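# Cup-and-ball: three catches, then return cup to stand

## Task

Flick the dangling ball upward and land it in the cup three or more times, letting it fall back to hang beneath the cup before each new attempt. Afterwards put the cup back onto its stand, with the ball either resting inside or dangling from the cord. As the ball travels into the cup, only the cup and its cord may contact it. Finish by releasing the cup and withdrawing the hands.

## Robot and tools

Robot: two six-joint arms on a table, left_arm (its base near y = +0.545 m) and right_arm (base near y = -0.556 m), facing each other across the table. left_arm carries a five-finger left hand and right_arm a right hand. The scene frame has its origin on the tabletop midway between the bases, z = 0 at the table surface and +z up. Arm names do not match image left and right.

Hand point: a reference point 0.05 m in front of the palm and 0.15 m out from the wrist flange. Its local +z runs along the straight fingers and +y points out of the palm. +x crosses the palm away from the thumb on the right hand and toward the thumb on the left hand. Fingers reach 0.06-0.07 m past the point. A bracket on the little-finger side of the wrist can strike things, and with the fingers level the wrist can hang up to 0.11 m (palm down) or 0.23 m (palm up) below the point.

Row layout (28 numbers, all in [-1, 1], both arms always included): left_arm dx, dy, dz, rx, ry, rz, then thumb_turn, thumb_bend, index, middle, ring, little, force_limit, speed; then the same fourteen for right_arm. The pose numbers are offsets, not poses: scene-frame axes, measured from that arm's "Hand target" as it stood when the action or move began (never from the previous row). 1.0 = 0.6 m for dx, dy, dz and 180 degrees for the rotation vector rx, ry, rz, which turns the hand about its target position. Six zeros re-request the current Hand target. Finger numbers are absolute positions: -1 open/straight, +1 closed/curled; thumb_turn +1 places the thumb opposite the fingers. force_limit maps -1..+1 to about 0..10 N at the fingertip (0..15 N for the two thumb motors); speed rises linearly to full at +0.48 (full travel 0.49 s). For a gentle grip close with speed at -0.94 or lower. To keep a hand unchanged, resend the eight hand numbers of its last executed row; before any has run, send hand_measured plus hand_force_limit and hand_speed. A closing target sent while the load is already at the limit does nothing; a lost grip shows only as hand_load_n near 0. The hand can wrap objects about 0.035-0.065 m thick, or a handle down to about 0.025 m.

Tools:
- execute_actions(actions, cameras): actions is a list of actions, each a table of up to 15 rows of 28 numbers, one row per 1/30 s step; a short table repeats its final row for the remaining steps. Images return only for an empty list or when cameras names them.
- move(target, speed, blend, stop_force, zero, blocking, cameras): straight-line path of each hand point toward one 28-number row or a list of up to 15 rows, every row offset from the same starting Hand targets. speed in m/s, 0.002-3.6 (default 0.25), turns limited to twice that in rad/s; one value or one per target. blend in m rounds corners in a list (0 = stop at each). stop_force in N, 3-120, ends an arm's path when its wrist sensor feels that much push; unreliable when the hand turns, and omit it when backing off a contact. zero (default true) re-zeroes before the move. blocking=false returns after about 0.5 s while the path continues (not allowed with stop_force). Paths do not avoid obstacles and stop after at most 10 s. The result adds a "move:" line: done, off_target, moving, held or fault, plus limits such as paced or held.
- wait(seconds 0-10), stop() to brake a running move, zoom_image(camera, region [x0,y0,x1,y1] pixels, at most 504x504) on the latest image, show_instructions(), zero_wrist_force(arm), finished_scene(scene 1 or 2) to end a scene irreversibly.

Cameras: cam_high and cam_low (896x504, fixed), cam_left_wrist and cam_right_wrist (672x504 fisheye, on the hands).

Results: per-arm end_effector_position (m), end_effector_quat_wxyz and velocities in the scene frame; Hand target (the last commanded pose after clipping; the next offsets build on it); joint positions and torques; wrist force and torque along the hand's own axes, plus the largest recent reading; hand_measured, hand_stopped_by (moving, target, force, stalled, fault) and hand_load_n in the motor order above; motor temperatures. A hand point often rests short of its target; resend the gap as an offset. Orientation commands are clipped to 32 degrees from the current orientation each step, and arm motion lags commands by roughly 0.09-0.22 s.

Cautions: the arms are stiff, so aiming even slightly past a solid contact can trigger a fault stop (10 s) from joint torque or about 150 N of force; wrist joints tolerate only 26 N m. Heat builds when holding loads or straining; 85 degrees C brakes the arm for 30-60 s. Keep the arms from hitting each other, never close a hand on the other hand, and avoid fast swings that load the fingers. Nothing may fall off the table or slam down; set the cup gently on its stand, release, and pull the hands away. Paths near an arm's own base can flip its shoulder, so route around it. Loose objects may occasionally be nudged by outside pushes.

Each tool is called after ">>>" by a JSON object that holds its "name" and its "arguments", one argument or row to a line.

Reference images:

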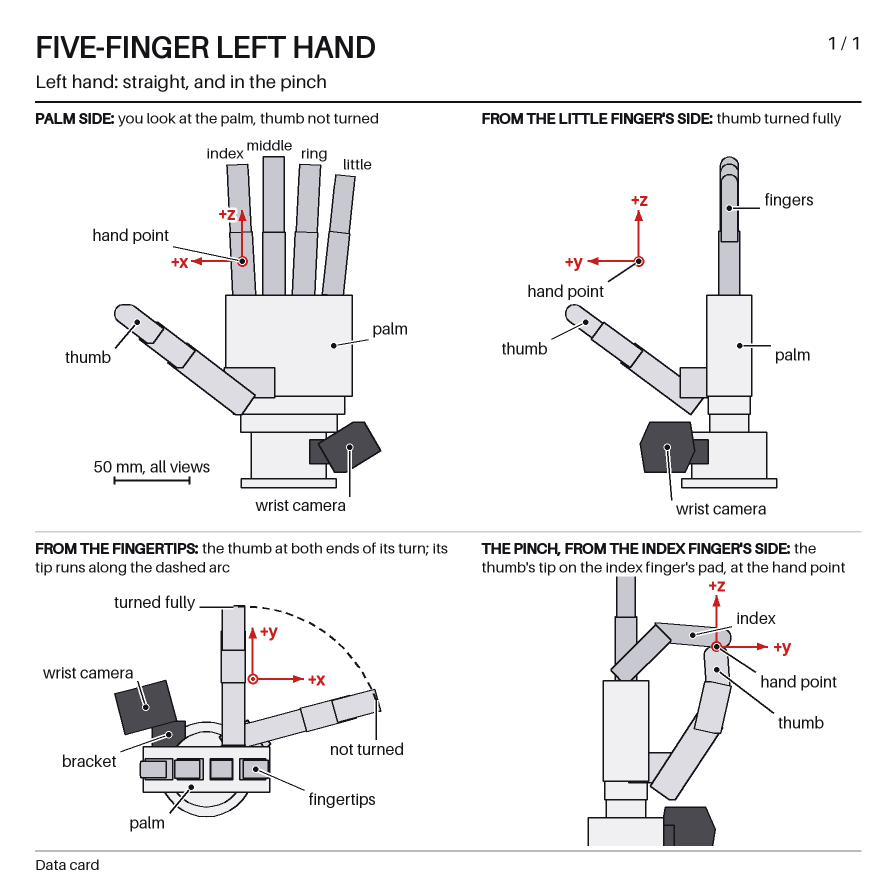

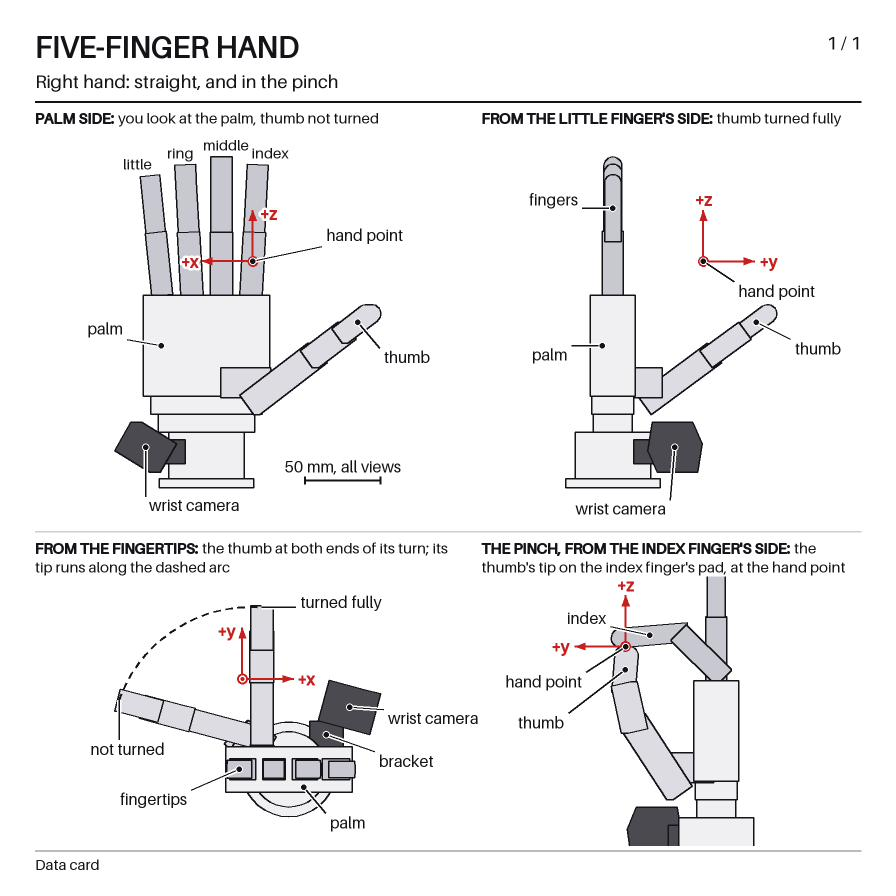

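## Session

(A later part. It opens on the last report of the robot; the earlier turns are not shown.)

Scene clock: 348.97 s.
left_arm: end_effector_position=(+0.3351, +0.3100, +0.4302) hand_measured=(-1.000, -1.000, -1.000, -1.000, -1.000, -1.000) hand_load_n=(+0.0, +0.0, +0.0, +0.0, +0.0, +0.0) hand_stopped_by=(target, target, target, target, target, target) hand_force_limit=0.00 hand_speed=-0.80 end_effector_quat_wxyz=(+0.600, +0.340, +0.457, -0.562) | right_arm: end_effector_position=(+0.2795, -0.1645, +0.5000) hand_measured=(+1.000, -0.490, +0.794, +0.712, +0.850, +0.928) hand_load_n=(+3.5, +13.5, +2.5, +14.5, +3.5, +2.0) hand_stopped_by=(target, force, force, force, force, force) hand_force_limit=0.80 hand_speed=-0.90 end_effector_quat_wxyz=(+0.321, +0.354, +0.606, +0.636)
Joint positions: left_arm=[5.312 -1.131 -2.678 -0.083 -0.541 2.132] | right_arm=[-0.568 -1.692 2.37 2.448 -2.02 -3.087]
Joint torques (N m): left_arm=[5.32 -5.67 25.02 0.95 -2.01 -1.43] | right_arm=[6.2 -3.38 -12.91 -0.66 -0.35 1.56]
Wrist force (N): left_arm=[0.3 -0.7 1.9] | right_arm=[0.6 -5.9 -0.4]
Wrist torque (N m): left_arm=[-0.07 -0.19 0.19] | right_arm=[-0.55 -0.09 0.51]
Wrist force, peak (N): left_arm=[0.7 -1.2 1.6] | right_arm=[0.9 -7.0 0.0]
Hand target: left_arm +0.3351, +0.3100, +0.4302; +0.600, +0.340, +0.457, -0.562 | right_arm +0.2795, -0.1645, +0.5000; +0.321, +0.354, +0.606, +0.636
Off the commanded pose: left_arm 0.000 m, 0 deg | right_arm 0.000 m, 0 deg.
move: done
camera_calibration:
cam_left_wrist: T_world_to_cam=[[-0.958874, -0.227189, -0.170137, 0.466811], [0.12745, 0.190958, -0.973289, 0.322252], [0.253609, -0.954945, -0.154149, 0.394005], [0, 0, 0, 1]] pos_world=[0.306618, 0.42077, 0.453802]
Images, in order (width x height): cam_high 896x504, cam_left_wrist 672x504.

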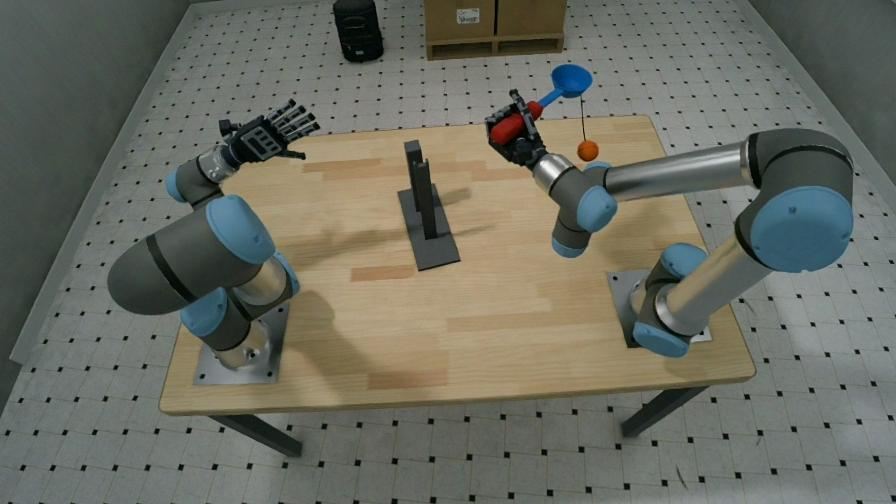

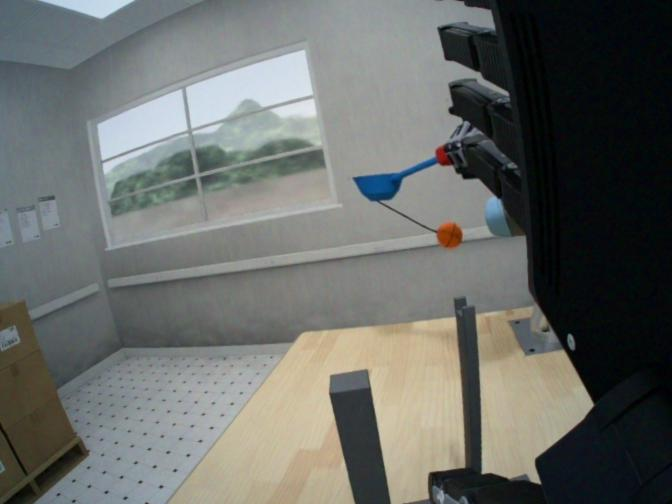

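>>> {"name": "move", "arguments": {
  "target": [
    [0,0,0,0,0,0,-1,-1,-1,-1,-1,-1,0,-0.8,0,0,-0.3333,0,0,0,1,0.99,1,0.99,1,0.99,0.8,-0.9],
    [0,0,0,0,0,0,-1,-1,-1,-1,-1,-1,0,-0.8,0,0,-0.3800,0,0,0,1,0.99,1,0.99,1,0.99,0.8,-0.9]
  ],
  "speed": [0.15,0.05]
}}

>>> {"name": "wait", "arguments": {
  "seconds": 2,
  "cameras": ["cam_left_wrist"]
}}

>>> {"name": "zoom_image", "arguments": {
  "camera": "cam_left_wrist",
  "region": [320, 260, 480, 420]
}}

>>> {"name": "move", "arguments": {
  "target": [0,0,0,0,0,0,-1,-1,-1,-1,-1,-1,0,-0.8,0,0,0.0067,0,0,0,1,0.99,1,0.99,1,0.99,0.8,-0.9],
  "speed": 0.002,
  "cameras": ["cam_left_wrist"]
}}

>>> {"name": "zoom_image", "arguments": {
  "camera": "cam_left_wrist",
  "region": [320, 260, 480, 420]
}}

>>> {"name": "move", "arguments": {
  "target": [0,0,0,0,0,0,-1,-1,-1,-1,-1,-1,0,-0.8,0,0,0.0067,0,0,0,1,0.99,1,0.99,1,0.99,0.8,-0.9],
  "speed": 0.002,
  "cameras": ["cam_left_wrist"]
}}

>>> {"name": "zoom_image", "arguments": {
  "camera": "cam_left_wrist",
  "region": [320, 260, 480, 420]
}}

>>> {"name": "move", "arguments": {
  "target": [0,0,0,0,0,0,-1,-1,-1,-1,-1,-1,0,-0.8,0,0,0.0067,0,0,0,1,0.99,1,0.99,1,0.99,0.8,-0.9],
  "speed": 0.002,
  "cameras": ["cam_left_wrist"]
}}

>>> {"name": "zoom_image", "arguments": {
  "camera": "cam_left_wrist",
  "region": [320, 260, 480, 420]
}}

Scene clock: 356.30 s.
left_arm: end_effector_position=(+0.3351, +0.3100, +0.4302) hand_measured=(-1.000, -1.000, -1.000, -1.000, -1.000, -1.000) hand_load_n=(+0.0, +0.0, +0.0, +0.0, +0.0, +0.0) hand_stopped_by=(target, target, target, target, target, target) hand_force_limit=0.00 hand_speed=-0.80 end_effector_quat_wxyz=(+0.600, +0.340, +0.457, -0.562) | right_arm: end_effector_position=(+0.2795, -0.1644, +0.2720) hand_measured=(+1.000, -0.490, +0.794, +0.712, +0.850, +0.928) hand_load_n=(+2.5, +13.5, +2.5, +14.0, +2.5, +1.0) hand_stopped_by=(target, force, force, force, force, force) hand_force_limit=0.80 hand_speed=-0.90 end_effector_quat_wxyz=(+0.321, +0.354, +0.606, +0.636)
Joint positions: left_arm=[5.312 -1.131 -2.678 -0.083 -0.541 2.132] | right_arm=[-0.568 -0.928 2.5 1.554 -2.02 -3.087]
Joint torques (N m): left_arm=[5.91 -5.81 25.07 0.97 -2.03 -1.48] | right_arm=[-10.53 -30.32 6.21 -0.4 0.72 -1.91]
Wrist force (N): left_arm=[0.5 -0.7 1.3] | right_arm=[0.2 -5.0 -0.5]
Wrist torque (N m): left_arm=[-0.03 -0.23 0.19] | right_arm=[-0.56 -0.02 0.29]
Wrist force, peak (N): left_arm=[0.4 -1.1 2.0] | right_arm=[0.3 -7.9 -0.8]
Hand target: left_arm +0.3351, +0.3100, +0.4302; +0.600, +0.340, +0.457, -0.562 | right_arm +0.2795, -0.1645, +0.2720; +0.321, +0.354, +0.606, +0.636
Off the commanded pose: left_arm 0.000 m, 0 deg | right_arm 0.000 m, 0 deg.
move: done

Scene clock: 358.30 s.
left_arm: end_effector_position=(+0.3351, +0.3100, +0.4302) hand_measured=(-1.000, -1.000, -1.000, -1.000, -1.000, -1.000) hand_load_n=(+0.0, +0.0, +0.0, +0.0, +0.0, +0.0) hand_stopped_by=(target, target, target, target, target, target) hand_force_limit=0.00 hand_speed=-0.80 end_effector_quat_wxyz=(+0.600, +0.340, +0.457, -0.562) | right_arm: end_effector_position=(+0.2795, -0.1645, +0.2720) hand_measured=(+1.000, -0.490, +0.794, +0.712, +0.850, +0.928) hand_load_n=(+3.0, +13.5, +3.0, +14.0, +2.5, +1.5) hand_stopped_by=(target, force, force, force, force, force) hand_force_limit=0.80 hand_speed=-0.90 end_effector_quat_wxyz=(+0.321, +0.354, +0.606, +0.636)
Joint positions: left_arm=[5.312 -1.131 -2.678 -0.083 -0.541 2.132] | right_arm=[-0.568 -0.928 2.5 1.554 -2.02 -3.087]
Joint torques (N m): left_arm=[5.4 -4.53 26.01 0.92 -2.03 -1.42] | right_arm=[-5.05 -16.87 8.89 -3.01 2.08 -2.13]
Wrist force (N): left_arm=[0.6 -1.0 1.3] | right_arm=[-0.1 -5.0 -0.4]
Wrist torque (N m): left_arm=[-0.07 -0.25 0.21] | right_arm=[-0.59 0.02 0.25]
Wrist force, peak (N): left_arm=[0.3 -0.9 2.1] | right_arm=[0.3 -5.3 -0.8]
Hand target: left_arm +0.3351, +0.3100, +0.4302; +0.600, +0.340, +0.457, -0.562 | right_arm +0.2795, -0.1645, +0.2720; +0.321, +0.354, +0.606, +0.636
Off the commanded pose: left_arm 0.000 m, 0 deg | right_arm 0.000 m, 0 deg.
wait: 2.00 s; at rest by 0.17 s
camera_calibration:
cam_left_wrist: T_world_to_cam=[[-0.958874, -0.227189, -0.170137, 0.466811], [0.12745, 0.190958, -0.973289, 0.322252], [0.253609, -0.954945, -0.154149, 0.394005], [0, 0, 0, 1]] pos_world=[0.306618, 0.42077, 0.453802]
Images, in order (width x height): cam_left_wrist 672x504.

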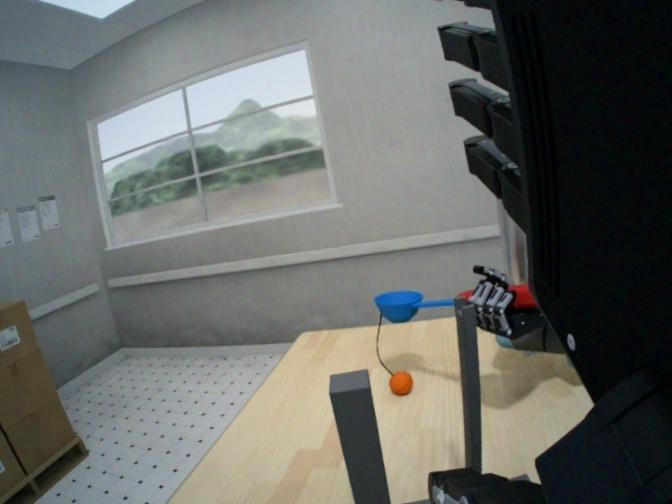

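Scaled by 3.150 from the camera's 672x504 image, which has a finer 960x720 frame.

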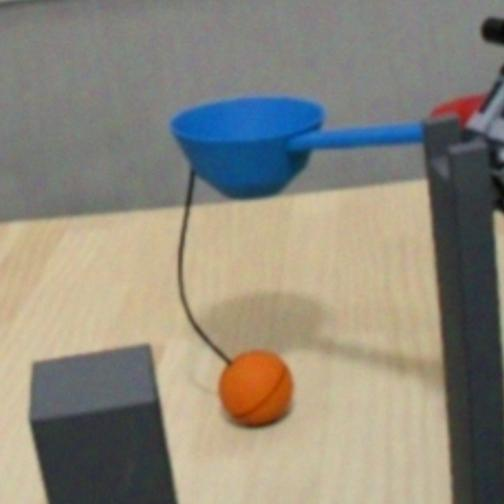

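Scene clock: 360.53 s.
left_arm: end_effector_position=(+0.3351, +0.3100, +0.4302) hand_measured=(-1.000, -1.000, -1.000, -1.000, -1.000, -1.000) hand_load_n=(+0.0, +0.0, +0.0, +0.0, +0.0, +0.0) hand_stopped_by=(target, target, target, target, target, target) hand_force_limit=0.00 hand_speed=-0.80 end_effector_quat_wxyz=(+0.600, +0.340, +0.457, -0.562) | right_arm: end_effector_position=(+0.2795, -0.1645, +0.2760) hand_measured=(+1.000, -0.490, +0.794, +0.712, +0.850, +0.928) hand_load_n=(+3.0, +13.5, +2.5, +14.5, +2.5, +1.5) hand_stopped_by=(target, force, force, force, force, force) hand_force_limit=0.80 hand_speed=-0.90 end_effector_quat_wxyz=(+0.321, +0.354, +0.606, +0.636)
Joint positions: left_arm=[5.312 -1.131 -2.678 -0.083 -0.541 2.132] | right_arm=[-0.568 -0.944 2.502 1.568 -2.02 -3.087]
Joint torques (N m): left_arm=[5.59 -5.64 25.69 0.91 -2.08 -1.55] | right_arm=[0.94 -33.88 8.85 -0.14 1.68 -1.92]
Wrist force (N): left_arm=[0.4 -0.8 1.4] | right_arm=[0.2 -4.9 -0.3]
Wrist torque (N m): left_arm=[-0.05 -0.22 0.19] | right_arm=[-0.57 -0.03 0.28]
Wrist force, peak (N): left_arm=[0.5 -1.3 1.6] | right_arm=[0.1 -5.4 -0.7]
Hand target: left_arm +0.3351, +0.3100, +0.4302; +0.600, +0.340, +0.457, -0.562 | right_arm +0.2795, -0.1645, +0.2760; +0.321, +0.354, +0.606, +0.636
Off the commanded pose: left_arm 0.000 m, 0 deg | right_arm 0.000 m, 0 deg.
move: done
camera_calibration:
cam_left_wrist: T_world_to_cam=[[-0.958874, -0.227189, -0.170137, 0.466811], [0.12745, 0.190958, -0.973289, 0.322252], [0.253609, -0.954945, -0.154149, 0.394005], [0, 0, 0, 1]] pos_world=[0.306618, 0.42077, 0.453802]
Images, in order (width x height): cam_left_wrist 672x504.

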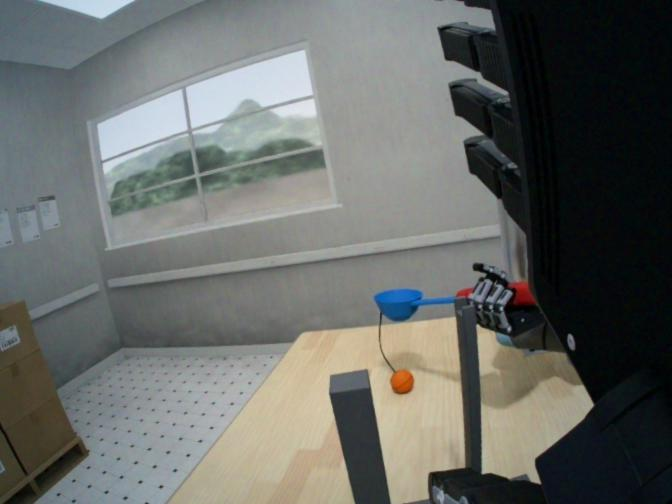

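Scaled by 3.150 from the camera's 672x504 image, which has a finer 960x720 frame.

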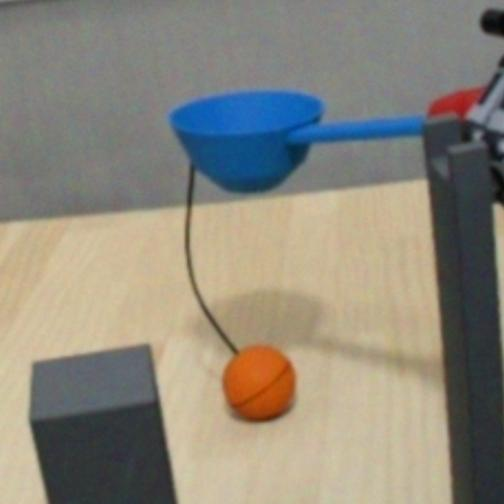

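Scene clock: 362.77 s.
left_arm: end_effector_position=(+0.3351, +0.3100, +0.4302) hand_measured=(-1.000, -1.000, -1.000, -1.000, -1.000, -1.000) hand_load_n=(+0.0, +0.0, +0.0, +0.0, +0.0, +0.0) hand_stopped_by=(target, target, target, target, target, target) hand_force_limit=0.00 hand_speed=-0.80 end_effector_quat_wxyz=(+0.600, +0.340, +0.457, -0.562) | right_arm: end_effector_position=(+0.2795, -0.1645, +0.2800) hand_measured=(+1.000, -0.490, +0.794, +0.712, +0.850, +0.928) hand_load_n=(+3.0, +13.5, +2.5, +14.5, +2.5, +1.5) hand_stopped_by=(target, force, force, force, force, force) hand_force_limit=0.80 hand_speed=-0.90 end_effector_quat_wxyz=(+0.321, +0.354, +0.606, +0.636)
Joint positions: left_arm=[5.312 -1.131 -2.678 -0.083 -0.541 2.132] | right_arm=[-0.568 -0.96 2.504 1.582 -2.02 -3.087]
Joint torques (N m): left_arm=[6.24 -5.72 24.52 0.99 -1.9 -1.59] | right_arm=[6.65 -32.85 8.48 -0.02 0.84 -1.72]
Wrist force (N): left_arm=[0.5 -0.7 1.7] | right_arm=[0.3 -5.0 -0.5]
Wrist torque (N m): left_arm=[-0.06 -0.23 0.20] | right_arm=[-0.57 -0.03 0.29]
Wrist force, peak (N): left_arm=[0.7 -1.0 1.8] | right_arm=[0.3 -5.4 -0.5]
Hand target: left_arm +0.3351, +0.3100, +0.4302; +0.600, +0.340, +0.457, -0.562 | right_arm +0.2795, -0.1645, +0.2800; +0.321, +0.354, +0.606, +0.636
Off the commanded pose: left_arm 0.000 m, 0 deg | right_arm 0.000 m, 0 deg.
move: done
camera_calibration:
cam_left_wrist: T_world_to_cam=[[-0.958874, -0.227189, -0.170137, 0.466811], [0.12745, 0.190958, -0.973289, 0.322252], [0.253609, -0.954945, -0.154149, 0.394005], [0, 0, 0, 1]] pos_world=[0.306618, 0.42077, 0.453802]
Images, in order (width x height): cam_left_wrist 672x504.

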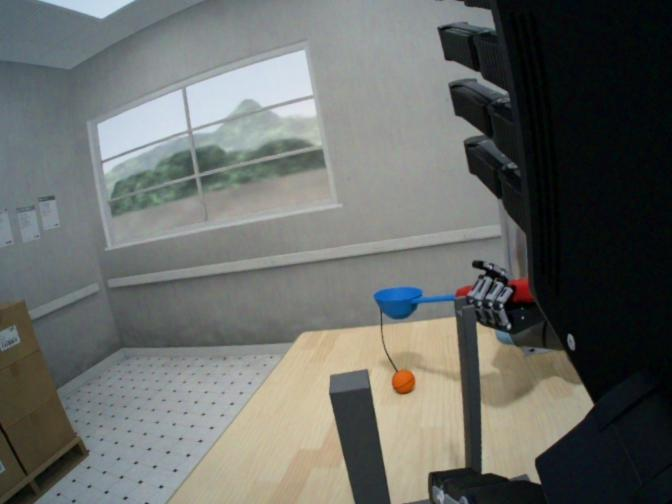

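Scaled by 3.150 from the camera's 672x504 image, which has a finer 960x720 frame.

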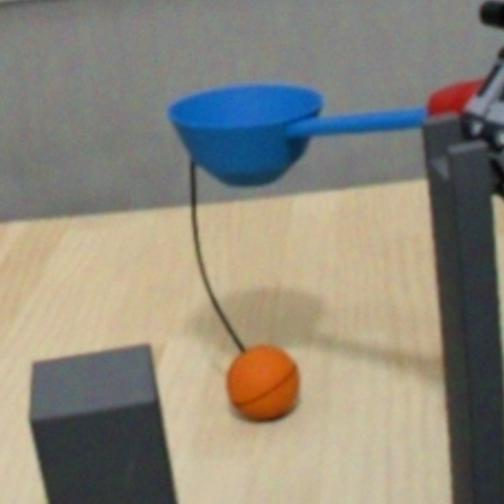

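Scene clock: 365.00 s.
left_arm: end_effector_position=(+0.3351, +0.3100, +0.4302) hand_measured=(-1.000, -1.000, -1.000, -1.000, -1.000, -1.000) hand_load_n=(+0.0, +0.0, +0.0, +0.0, +0.0, +0.0) hand_stopped_by=(target, target, target, target, target, target) hand_force_limit=0.00 hand_speed=-0.80 end_effector_quat_wxyz=(+0.600, +0.340, +0.457, -0.562) | right_arm: end_effector_position=(+0.2795, -0.1645, +0.2840) hand_measured=(+1.000, -0.490, +0.794, +0.712, +0.850, +0.928) hand_load_n=(+3.0, +13.5, +2.5, +14.5, +3.0, +1.0) hand_stopped_by=(target, force, force, force, force, force) hand_force_limit=0.80 hand_speed=-0.90 end_effector_quat_wxyz=(+0.321, +0.354, +0.606, +0.636)
Joint positions: left_arm=[5.312 -1.131 -2.678 -0.083 -0.541 2.132] | right_arm=[-0.568 -0.976 2.506 1.596 -2.02 -3.087]
Joint torques (N m): left_arm=[4.94 -5.3 24.38 0.96 -2.04 -1.49] | right_arm=[7.51 -32.77 8.12 -0.17 0.2 -1.24]
Wrist force (N): left_arm=[0.3 -0.8 1.5] | right_arm=[0.1 -5.1 -0.4]
Wrist torque (N m): left_arm=[-0.06 -0.20 0.19] | right_arm=[-0.58 -0.01 0.30]
Wrist force, peak (N): left_arm=[0.2 -1.1 1.9] | right_arm=[0.4 -5.6 -0.4]
Hand target: left_arm +0.3351, +0.3100, +0.4302; +0.600, +0.340, +0.457, -0.562 | right_arm +0.2795, -0.1645, +0.2840; +0.321, +0.354, +0.606, +0.636
Off the commanded pose: left_arm 0.000 m, 0 deg | right_arm 0.000 m, 0 deg.
move: done
camera_calibration:
cam_left_wrist: T_world_to_cam=[[-0.958874, -0.227189, -0.170137, 0.466811], [0.12745, 0.190958, -0.973289, 0.322252], [0.253609, -0.954945, -0.154149, 0.394005], [0, 0, 0, 1]] pos_world=[0.306618, 0.42077, 0.453802]
Images, in order (width x height): cam_left_wrist 672x504.

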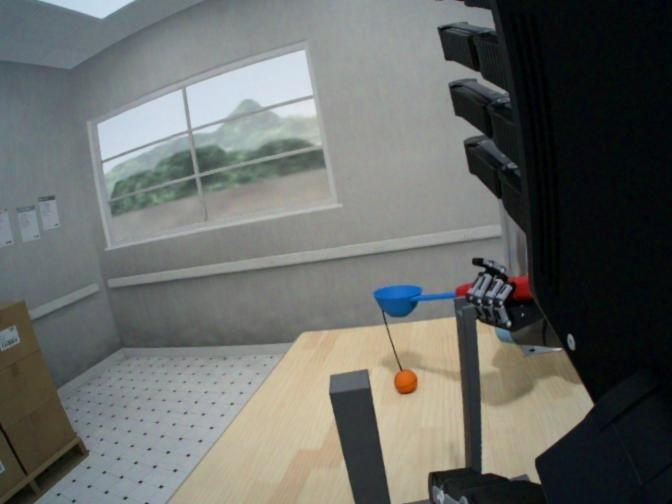

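Scaled by 3.150 from the camera's 672x504 image, which has a finer 960x720 frame.

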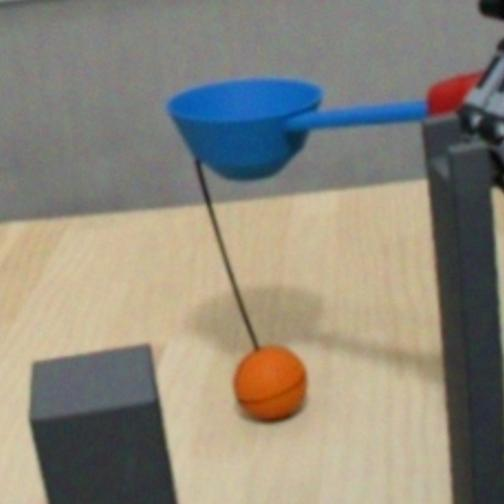

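>>> {"name": "zoom_image", "arguments": {
  "camera": "cam_left_wrist",
  "region": [365, 275, 435, 325]
}}

Scaled by 7.200 from the camera's 672x504 image, which has a finer 960x720 frame.

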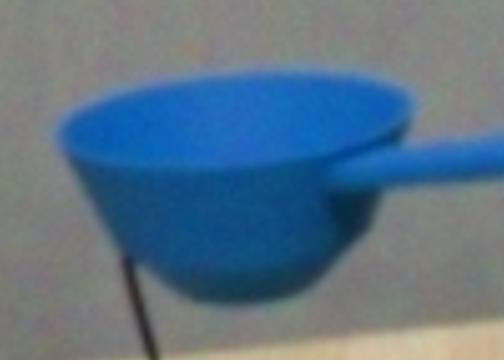

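>>> {"name": "move", "arguments": {
  "target": [0,0,0,0,0,0,-1,-1,-1,-1,-1,-1,0,-0.8,0,0,0.005,0,0,0,1,0.99,1,0.99,1,0.99,0.8,-0.9],
  "speed": 0.002,
  "cameras": ["cam_left_wrist"]
}}

>>> {"name": "zoom_image", "arguments": {
  "camera": "cam_left_wrist",
  "region": [320, 260, 480, 420]
}}

>>> {"name": "move", "arguments": {
  "target": [0,0,0,0,0,0,-1,-1,-1,-1,-1,-1,0,-0.8,0,0,0.005,0,0,0,1,0.99,1,0.99,1,0.99,0.8,-0.9],
  "speed": 0.002,
  "cameras": ["cam_left_wrist"]
}}

>>> {"name": "zoom_image", "arguments": {
  "camera": "cam_left_wrist",
  "region": [320, 260, 480, 420]
}}

>>> {"name": "move", "arguments": {
  "target": [0,0,0,0,0,0,-1,-1,-1,-1,-1,-1,0,-0.8,0,0,0.005,0,0,0,1,0.99,1,0.99,1,0.99,0.8,-0.9],
  "speed": 0.002,
  "cameras": ["cam_left_wrist", "cam_high"]
}}

>>> {"name": "zoom_image", "arguments": {
  "camera": "cam_left_wrist",
  "region": [320, 260, 480, 420]
}}

>>> {"name": "zoom_image", "arguments": {
  "camera": "cam_high",
  "region": [500, 60, 640, 180]
}}

Scene clock: 375.50 s.
left_arm: end_effector_position=(+0.3351, +0.3100, +0.4302) hand_measured=(-1.000, -1.000, -1.000, -1.000, -1.000, -1.000) hand_load_n=(+0.0, +0.0, +0.0, +0.0, +0.0, +0.0) hand_stopped_by=(target, target, target, target, target, target) hand_force_limit=0.00 hand_speed=-0.80 end_effector_quat_wxyz=(+0.600, +0.340, +0.457, -0.562) | right_arm: end_effector_position=(+0.2795, -0.1645, +0.2870) hand_measured=(+1.000, -0.490, +0.794, +0.712, +0.850, +0.928) hand_load_n=(+3.0, +13.5, +2.5, +14.5, +3.0, +1.5) hand_stopped_by=(target, force, force, force, force, force) hand_force_limit=0.80 hand_speed=-0.90 end_effector_quat_wxyz=(+0.321, +0.354, +0.606, +0.636)
Joint positions: left_arm=[5.312 -1.131 -2.678 -0.083 -0.541 2.132] | right_arm=[-0.568 -0.988 2.507 1.607 -2.02 -3.087]
Joint torques (N m): left_arm=[5.96 -4.77 25.21 0.92 -1.98 -1.43] | right_arm=[6.9 -32.01 8.04 0.17 -1.61 0.53]
Wrist force (N): left_arm=[0.4 -0.8 1.5] | right_arm=[0.4 -5.2 -0.2]
Wrist torque (N m): left_arm=[-0.05 -0.22 0.19] | right_arm=[-0.56 -0.06 0.37]
Wrist force, peak (N): left_arm=[0.2 -1.1 2.1] | right_arm=[0.6 -5.7 -0.1]
Hand target: left_arm +0.3351, +0.3100, +0.4302; +0.600, +0.340, +0.457, -0.562 | right_arm +0.2795, -0.1645, +0.2870; +0.321, +0.354, +0.606, +0.636
Off the commanded pose: left_arm 0.000 m, 0 deg | right_arm 0.000 m, 0 deg.
move: done
camera_calibration:
cam_left_wrist: T_world_to_cam=[[-0.958874, -0.227189, -0.170137, 0.466811], [0.12745, 0.190958, -0.973289, 0.322252], [0.253609, -0.954945, -0.154149, 0.394005], [0, 0, 0, 1]] pos_world=[0.306618, 0.42077, 0.453802]
Images, in order (width x height): cam_left_wrist 672x504.

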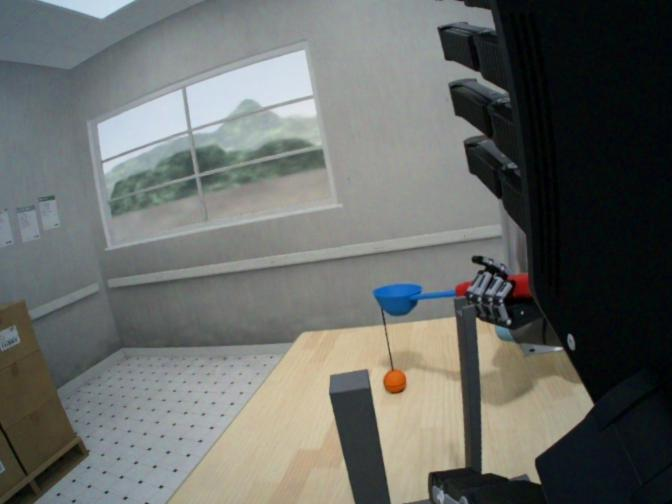

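Scaled by 3.150 from the camera's 672x504 image, which has a finer 960x720 frame.

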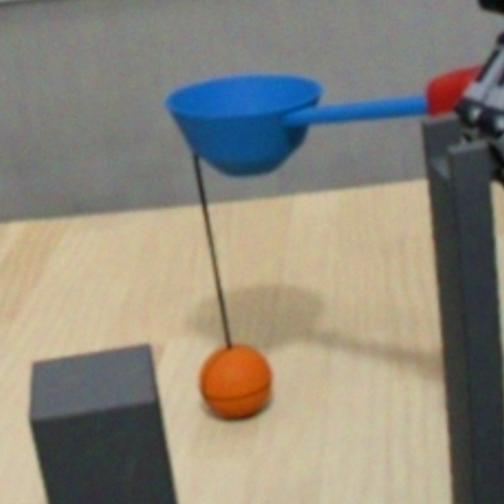

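Scene clock: 377.23 s.
left_arm: end_effector_position=(+0.3351, +0.3100, +0.4302) hand_measured=(-1.000, -1.000, -1.000, -1.000, -1.000, -1.000) hand_load_n=(+0.0, +0.0, +0.0, +0.0, +0.0, +0.0) hand_stopped_by=(target, target, target, target, target, target) hand_force_limit=0.00 hand_speed=-0.80 end_effector_quat_wxyz=(+0.600, +0.340, +0.457, -0.562) | right_arm: end_effector_position=(+0.2795, -0.1645, +0.2900) hand_measured=(+1.000, -0.490, +0.794, +0.712, +0.850, +0.928) hand_load_n=(+3.0, +13.5, +3.0, +14.0, +3.0, +1.5) hand_stopped_by=(target, force, force, force, force, force) hand_force_limit=0.80 hand_speed=-0.90 end_effector_quat_wxyz=(+0.321, +0.354, +0.606, +0.636)
Joint positions: left_arm=[5.312 -1.131 -2.678 -0.083 -0.541 2.132] | right_arm=[-0.568 -1 2.508 1.617 -2.02 -3.087]
Joint torques (N m): left_arm=[5.64 -4.98 25.48 0.81 -1.98 -1.42] | right_arm=[6.49 -33.22 8.11 -0.04 -1.31 0.19]
Wrist force (N): left_arm=[0.1 -1.0 1.5] | right_arm=[0.2 -5.4 -0.6]
Wrist torque (N m): left_arm=[-0.08 -0.17 0.18] | right_arm=[-0.57 -0.03 0.36]
Wrist force, peak (N): left_arm=[0.4 -1.0 1.8] | right_arm=[-0.1 -5.7 -0.4]
Hand target: left_arm +0.3351, +0.3100, +0.4302; +0.600, +0.340, +0.457, -0.562 | right_arm +0.2795, -0.1645, +0.2900; +0.321, +0.354, +0.606, +0.636
Off the commanded pose: left_arm 0.000 m, 0 deg | right_arm 0.000 m, 0 deg.
move: done
camera_calibration:
cam_left_wrist: T_world_to_cam=[[-0.958874, -0.227189, -0.170137, 0.466811], [0.12745, 0.190958, -0.973289, 0.322252], [0.253609, -0.954945, -0.154149, 0.394005], [0, 0, 0, 1]] pos_world=[0.306618, 0.42077, 0.453802]
Images, in order (width x height): cam_left_wrist 672x504.

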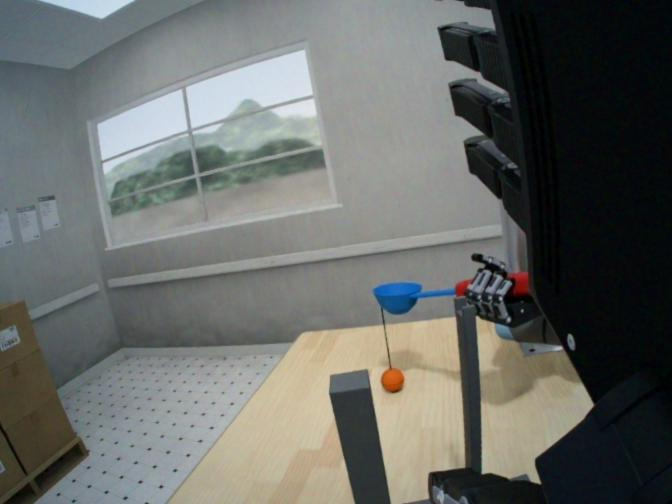

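Scaled by 3.150 from the camera's 672x504 image, which has a finer 960x720 frame.

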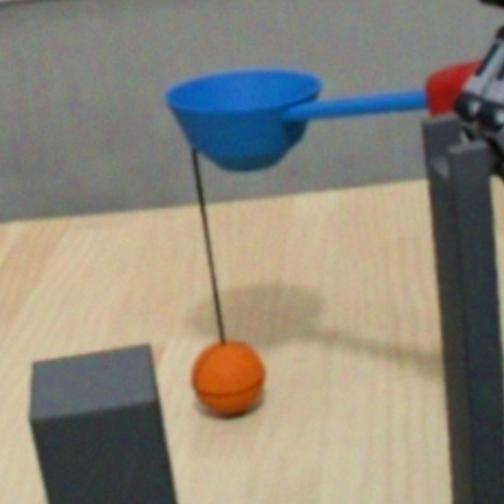

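Scene clock: 378.97 s.
left_arm: end_effector_position=(+0.3351, +0.3100, +0.4302) hand_measured=(-1.000, -1.000, -1.000, -1.000, -1.000, -1.000) hand_load_n=(+0.0, +0.0, +0.0, -0.5, +0.0, +0.0) hand_stopped_by=(target, target, target, target, target, target) hand_force_limit=0.00 hand_speed=-0.80 end_effector_quat_wxyz=(+0.600, +0.340, +0.457, -0.562) | right_arm: end_effector_position=(+0.2795, -0.1645, +0.2930) hand_measured=(+1.000, -0.490, +0.794, +0.712, +0.850, +0.928) hand_load_n=(+3.0, +13.5, +2.5, +14.5, +3.0, +1.5) hand_stopped_by=(target, force, force, force, force, force) hand_force_limit=0.80 hand_speed=-0.90 end_effector_quat_wxyz=(+0.321, +0.354, +0.606, +0.636)
Joint positions: left_arm=[5.312 -1.131 -2.678 -0.083 -0.541 2.132] | right_arm=[-0.568 -1.012 2.509 1.628 -2.02 -3.087]
Joint torques (N m): left_arm=[4.97 -5.39 24.89 0.87 -2.11 -1.52] | right_arm=[5.32 -32.12 7 -0.08 -0.97 -0.17]
Wrist force (N): left_arm=[0.5 -0.8 1.3] | right_arm=[0.2 -5.5 -0.3]
Wrist torque (N m): left_arm=[-0.04 -0.25 0.19] | right_arm=[-0.60 -0.03 0.35]
Wrist force, peak (N): left_arm=[0.3 -1.1 1.8] | right_arm=[0.1 -5.6 -0.1]
Hand target: left_arm +0.3351, +0.3100, +0.4302; +0.600, +0.340, +0.457, -0.562 | right_arm +0.2795, -0.1645, +0.2930; +0.321, +0.354, +0.606, +0.636
Off the commanded pose: left_arm 0.000 m, 0 deg | right_arm 0.000 m, 0 deg.
move: done
camera_calibration:
cam_left_wrist: T_world_to_cam=[[-0.958874, -0.227189, -0.170137, 0.466811], [0.12745, 0.190958, -0.973289, 0.322252], [0.253609, -0.954945, -0.154149, 0.394005], [0, 0, 0, 1]] pos_world=[0.306618, 0.42077, 0.453802]
Images, in order (width x height): cam_high 896x504, cam_left_wrist 672x504.

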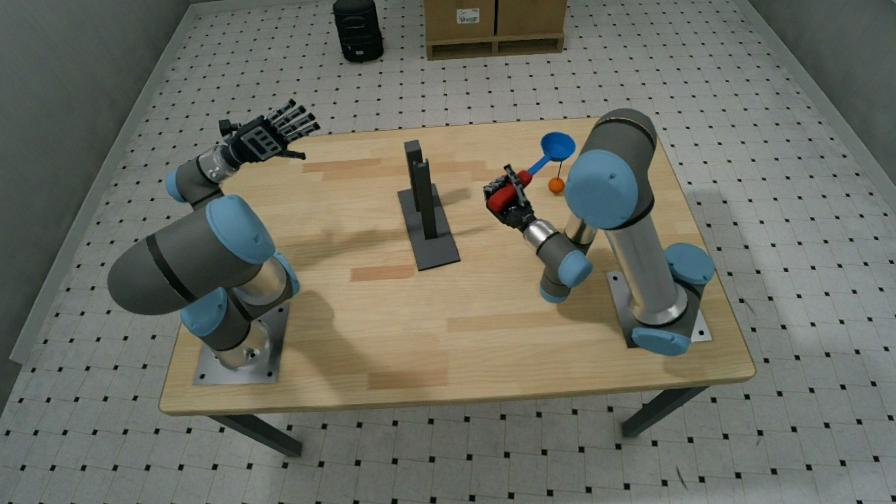

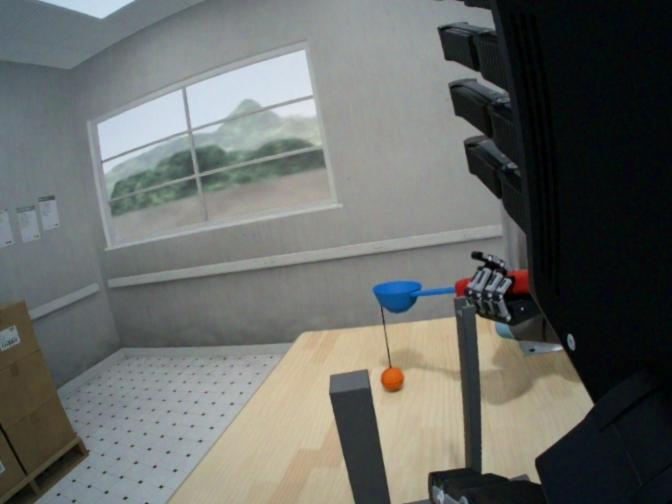

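Scaled by 3.150 from the camera's 672x504 image, which has a finer 960x720 frame.

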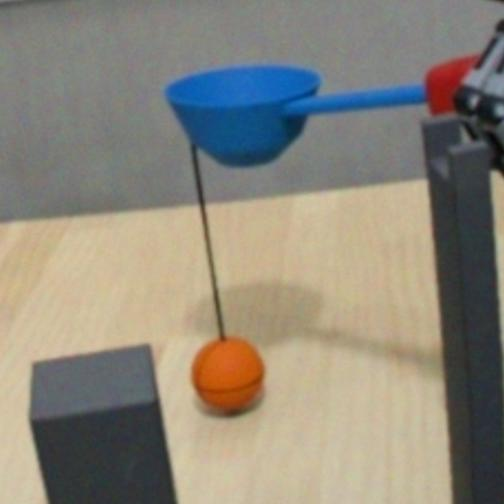

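Scaled by 3.600 from the camera's 896x504 image, which has a finer 1280x720 frame.

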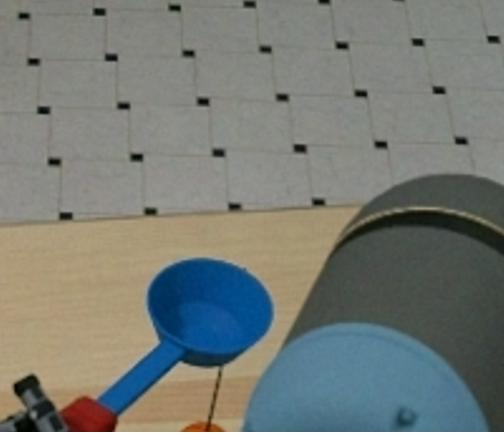

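>>> {"name": "move", "arguments": {
  "target": [0,0,0,0,0,0,-1,-1,-1,-1,-1,-1,0,-0.8,0,0,0,0,0,0,1,0.99,0.98,0.99,0.98,0.97,0.8,-0.92],
  "speed": 0.1,
  "cameras": ["cam_left_wrist"]
}}

>>> {"name": "wait", "arguments": {
  "seconds": 0.2,
  "cameras": ["cam_left_wrist"]
}}

>>> {"name": "zoom_image", "arguments": {
  "camera": "cam_left_wrist",
  "region": [320, 260, 480, 420]
}}

Scene clock: 385.10 s.
left_arm: end_effector_position=(+0.3351, +0.3100, +0.4302) hand_measured=(-1.000, -1.000, -1.000, -1.000, -1.000, -1.000) hand_load_n=(+0.0, +0.0, +0.0, +0.0, +0.0, +0.0) hand_stopped_by=(target, target, target, target, target, target) hand_force_limit=0.00 hand_speed=-0.80 end_effector_quat_wxyz=(+0.600, +0.340, +0.457, -0.562) | right_arm: end_effector_position=(+0.2795, -0.1645, +0.2930) hand_measured=(+1.000, -0.490, +0.822, +0.712, +0.884, +0.970) hand_load_n=(+2.5, +13.5, +9.5, +14.0, +9.5, +5.0) hand_stopped_by=(target, force, force, force, force, target) hand_force_limit=0.80 hand_speed=-0.92 end_effector_quat_wxyz=(+0.321, +0.354, +0.606, +0.636)
Joint positions: left_arm=[5.312 -1.131 -2.678 -0.083 -0.541 2.132] | right_arm=[-0.568 -1.011 2.509 1.628 -2.02 -3.087]
Joint torques (N m): left_arm=[5.55 -4.72 24.95 0.75 -2.14 -1.55] | right_arm=[5.79 -15.1 -3.92 -2.98 -0.81 -0.49]
Wrist force (N): left_arm=[0.3 -1.0 1.3] | right_arm=[0.4 -5.2 -0.5]
Wrist torque (N m): left_arm=[-0.08 -0.21 0.20] | right_arm=[-0.54 -0.06 0.36]
Wrist force, peak (N): left_arm=[0.2 -1.0 2.0] | right_arm=[0.7 -5.8 -0.5]
Hand target: left_arm +0.3351, +0.3100, +0.4302; +0.600, +0.340, +0.457, -0.562 | right_arm +0.2795, -0.1645, +0.2930; +0.321, +0.354, +0.606, +0.636
Off the commanded pose: left_arm 0.000 m, 0 deg | right_arm 0.000 m, 0 deg.
move: done
camera_calibration:
cam_left_wrist: T_world_to_cam=[[-0.958874, -0.227189, -0.170137, 0.466811], [0.12745, 0.190958, -0.973289, 0.322252], [0.253609, -0.954945, -0.154149, 0.394005], [0, 0, 0, 1]] pos_world=[0.306618, 0.42077, 0.453802]
Images, in order (width x height): cam_left_wrist 672x504.

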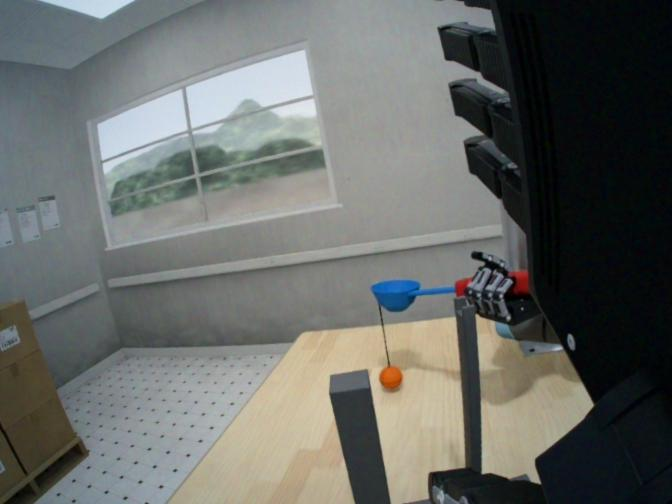

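Scene clock: 385.30 s.
left_arm: end_effector_position=(+0.3351, +0.3100, +0.4302) hand_measured=(-1.000, -1.000, -1.000, -1.000, -1.000, -1.000) hand_load_n=(+0.5, +0.0, +0.0, +0.0, +0.0, +0.0) hand_stopped_by=(target, target, target, target, target, target) hand_force_limit=0.00 hand_speed=-0.80 end_effector_quat_wxyz=(+0.600, +0.340, +0.457, -0.562) | right_arm: end_effector_position=(+0.2795, -0.1645, +0.2930) hand_measured=(+1.000, -0.490, +0.822, +0.712, +0.884, +0.970) hand_load_n=(+2.5, +13.5, +9.5, +14.0, +9.5, +5.0) hand_stopped_by=(target, force, force, force, force, target) hand_force_limit=0.80 hand_speed=-0.92 end_effector_quat_wxyz=(+0.321, +0.354, +0.606, +0.636)
Joint positions: left_arm=[5.312 -1.131 -2.678 -0.083 -0.541 2.132] | right_arm=[-0.568 -1.011 2.509 1.628 -2.02 -3.087]
Joint torques (N m): left_arm=[5.88 -5.34 24.92 0.75 -2.12 -1.35] | right_arm=[5.81 -15.22 -5.09 -3.14 -0.74 -0.33]
Wrist force (N): left_arm=[0.4 -0.8 1.7] | right_arm=[-0.1 -5.4 -0.3]
Wrist torque (N m): left_arm=[-0.07 -0.21 0.19] | right_arm=[-0.57 0.01 0.35]
Wrist force, peak (N): left_arm=[0.4 -0.8 1.7] | right_arm=[0.0 -5.8 -0.3]
Hand target: left_arm +0.3351, +0.3100, +0.4302; +0.600, +0.340, +0.457, -0.562 | right_arm +0.2795, -0.1645, +0.2930; +0.321, +0.354, +0.606, +0.636
Off the commanded pose: left_arm 0.000 m, 0 deg | right_arm 0.000 m, 0 deg.
wait: 0.20 s; at rest by 0.17 s
camera_calibration:
cam_left_wrist: T_world_to_cam=[[-0.958874, -0.227189, -0.170137, 0.466811], [0.12745, 0.190958, -0.973289, 0.322252], [0.253609, -0.954945, -0.154149, 0.394005], [0, 0, 0, 1]] pos_world=[0.306618, 0.42077, 0.453802]
Images, in order (width x height): cam_left_wrist 672x504.

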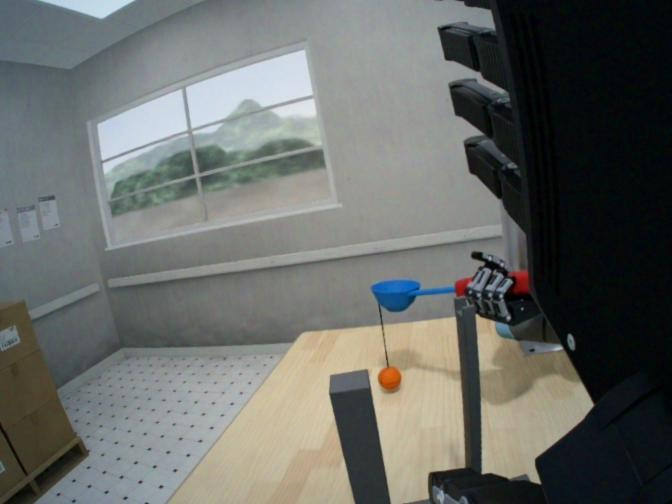

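Scaled by 3.150 from the camera's 672x504 image, which has a finer 960x720 frame.

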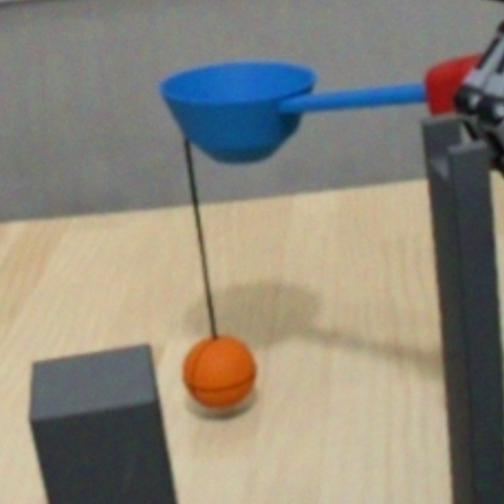

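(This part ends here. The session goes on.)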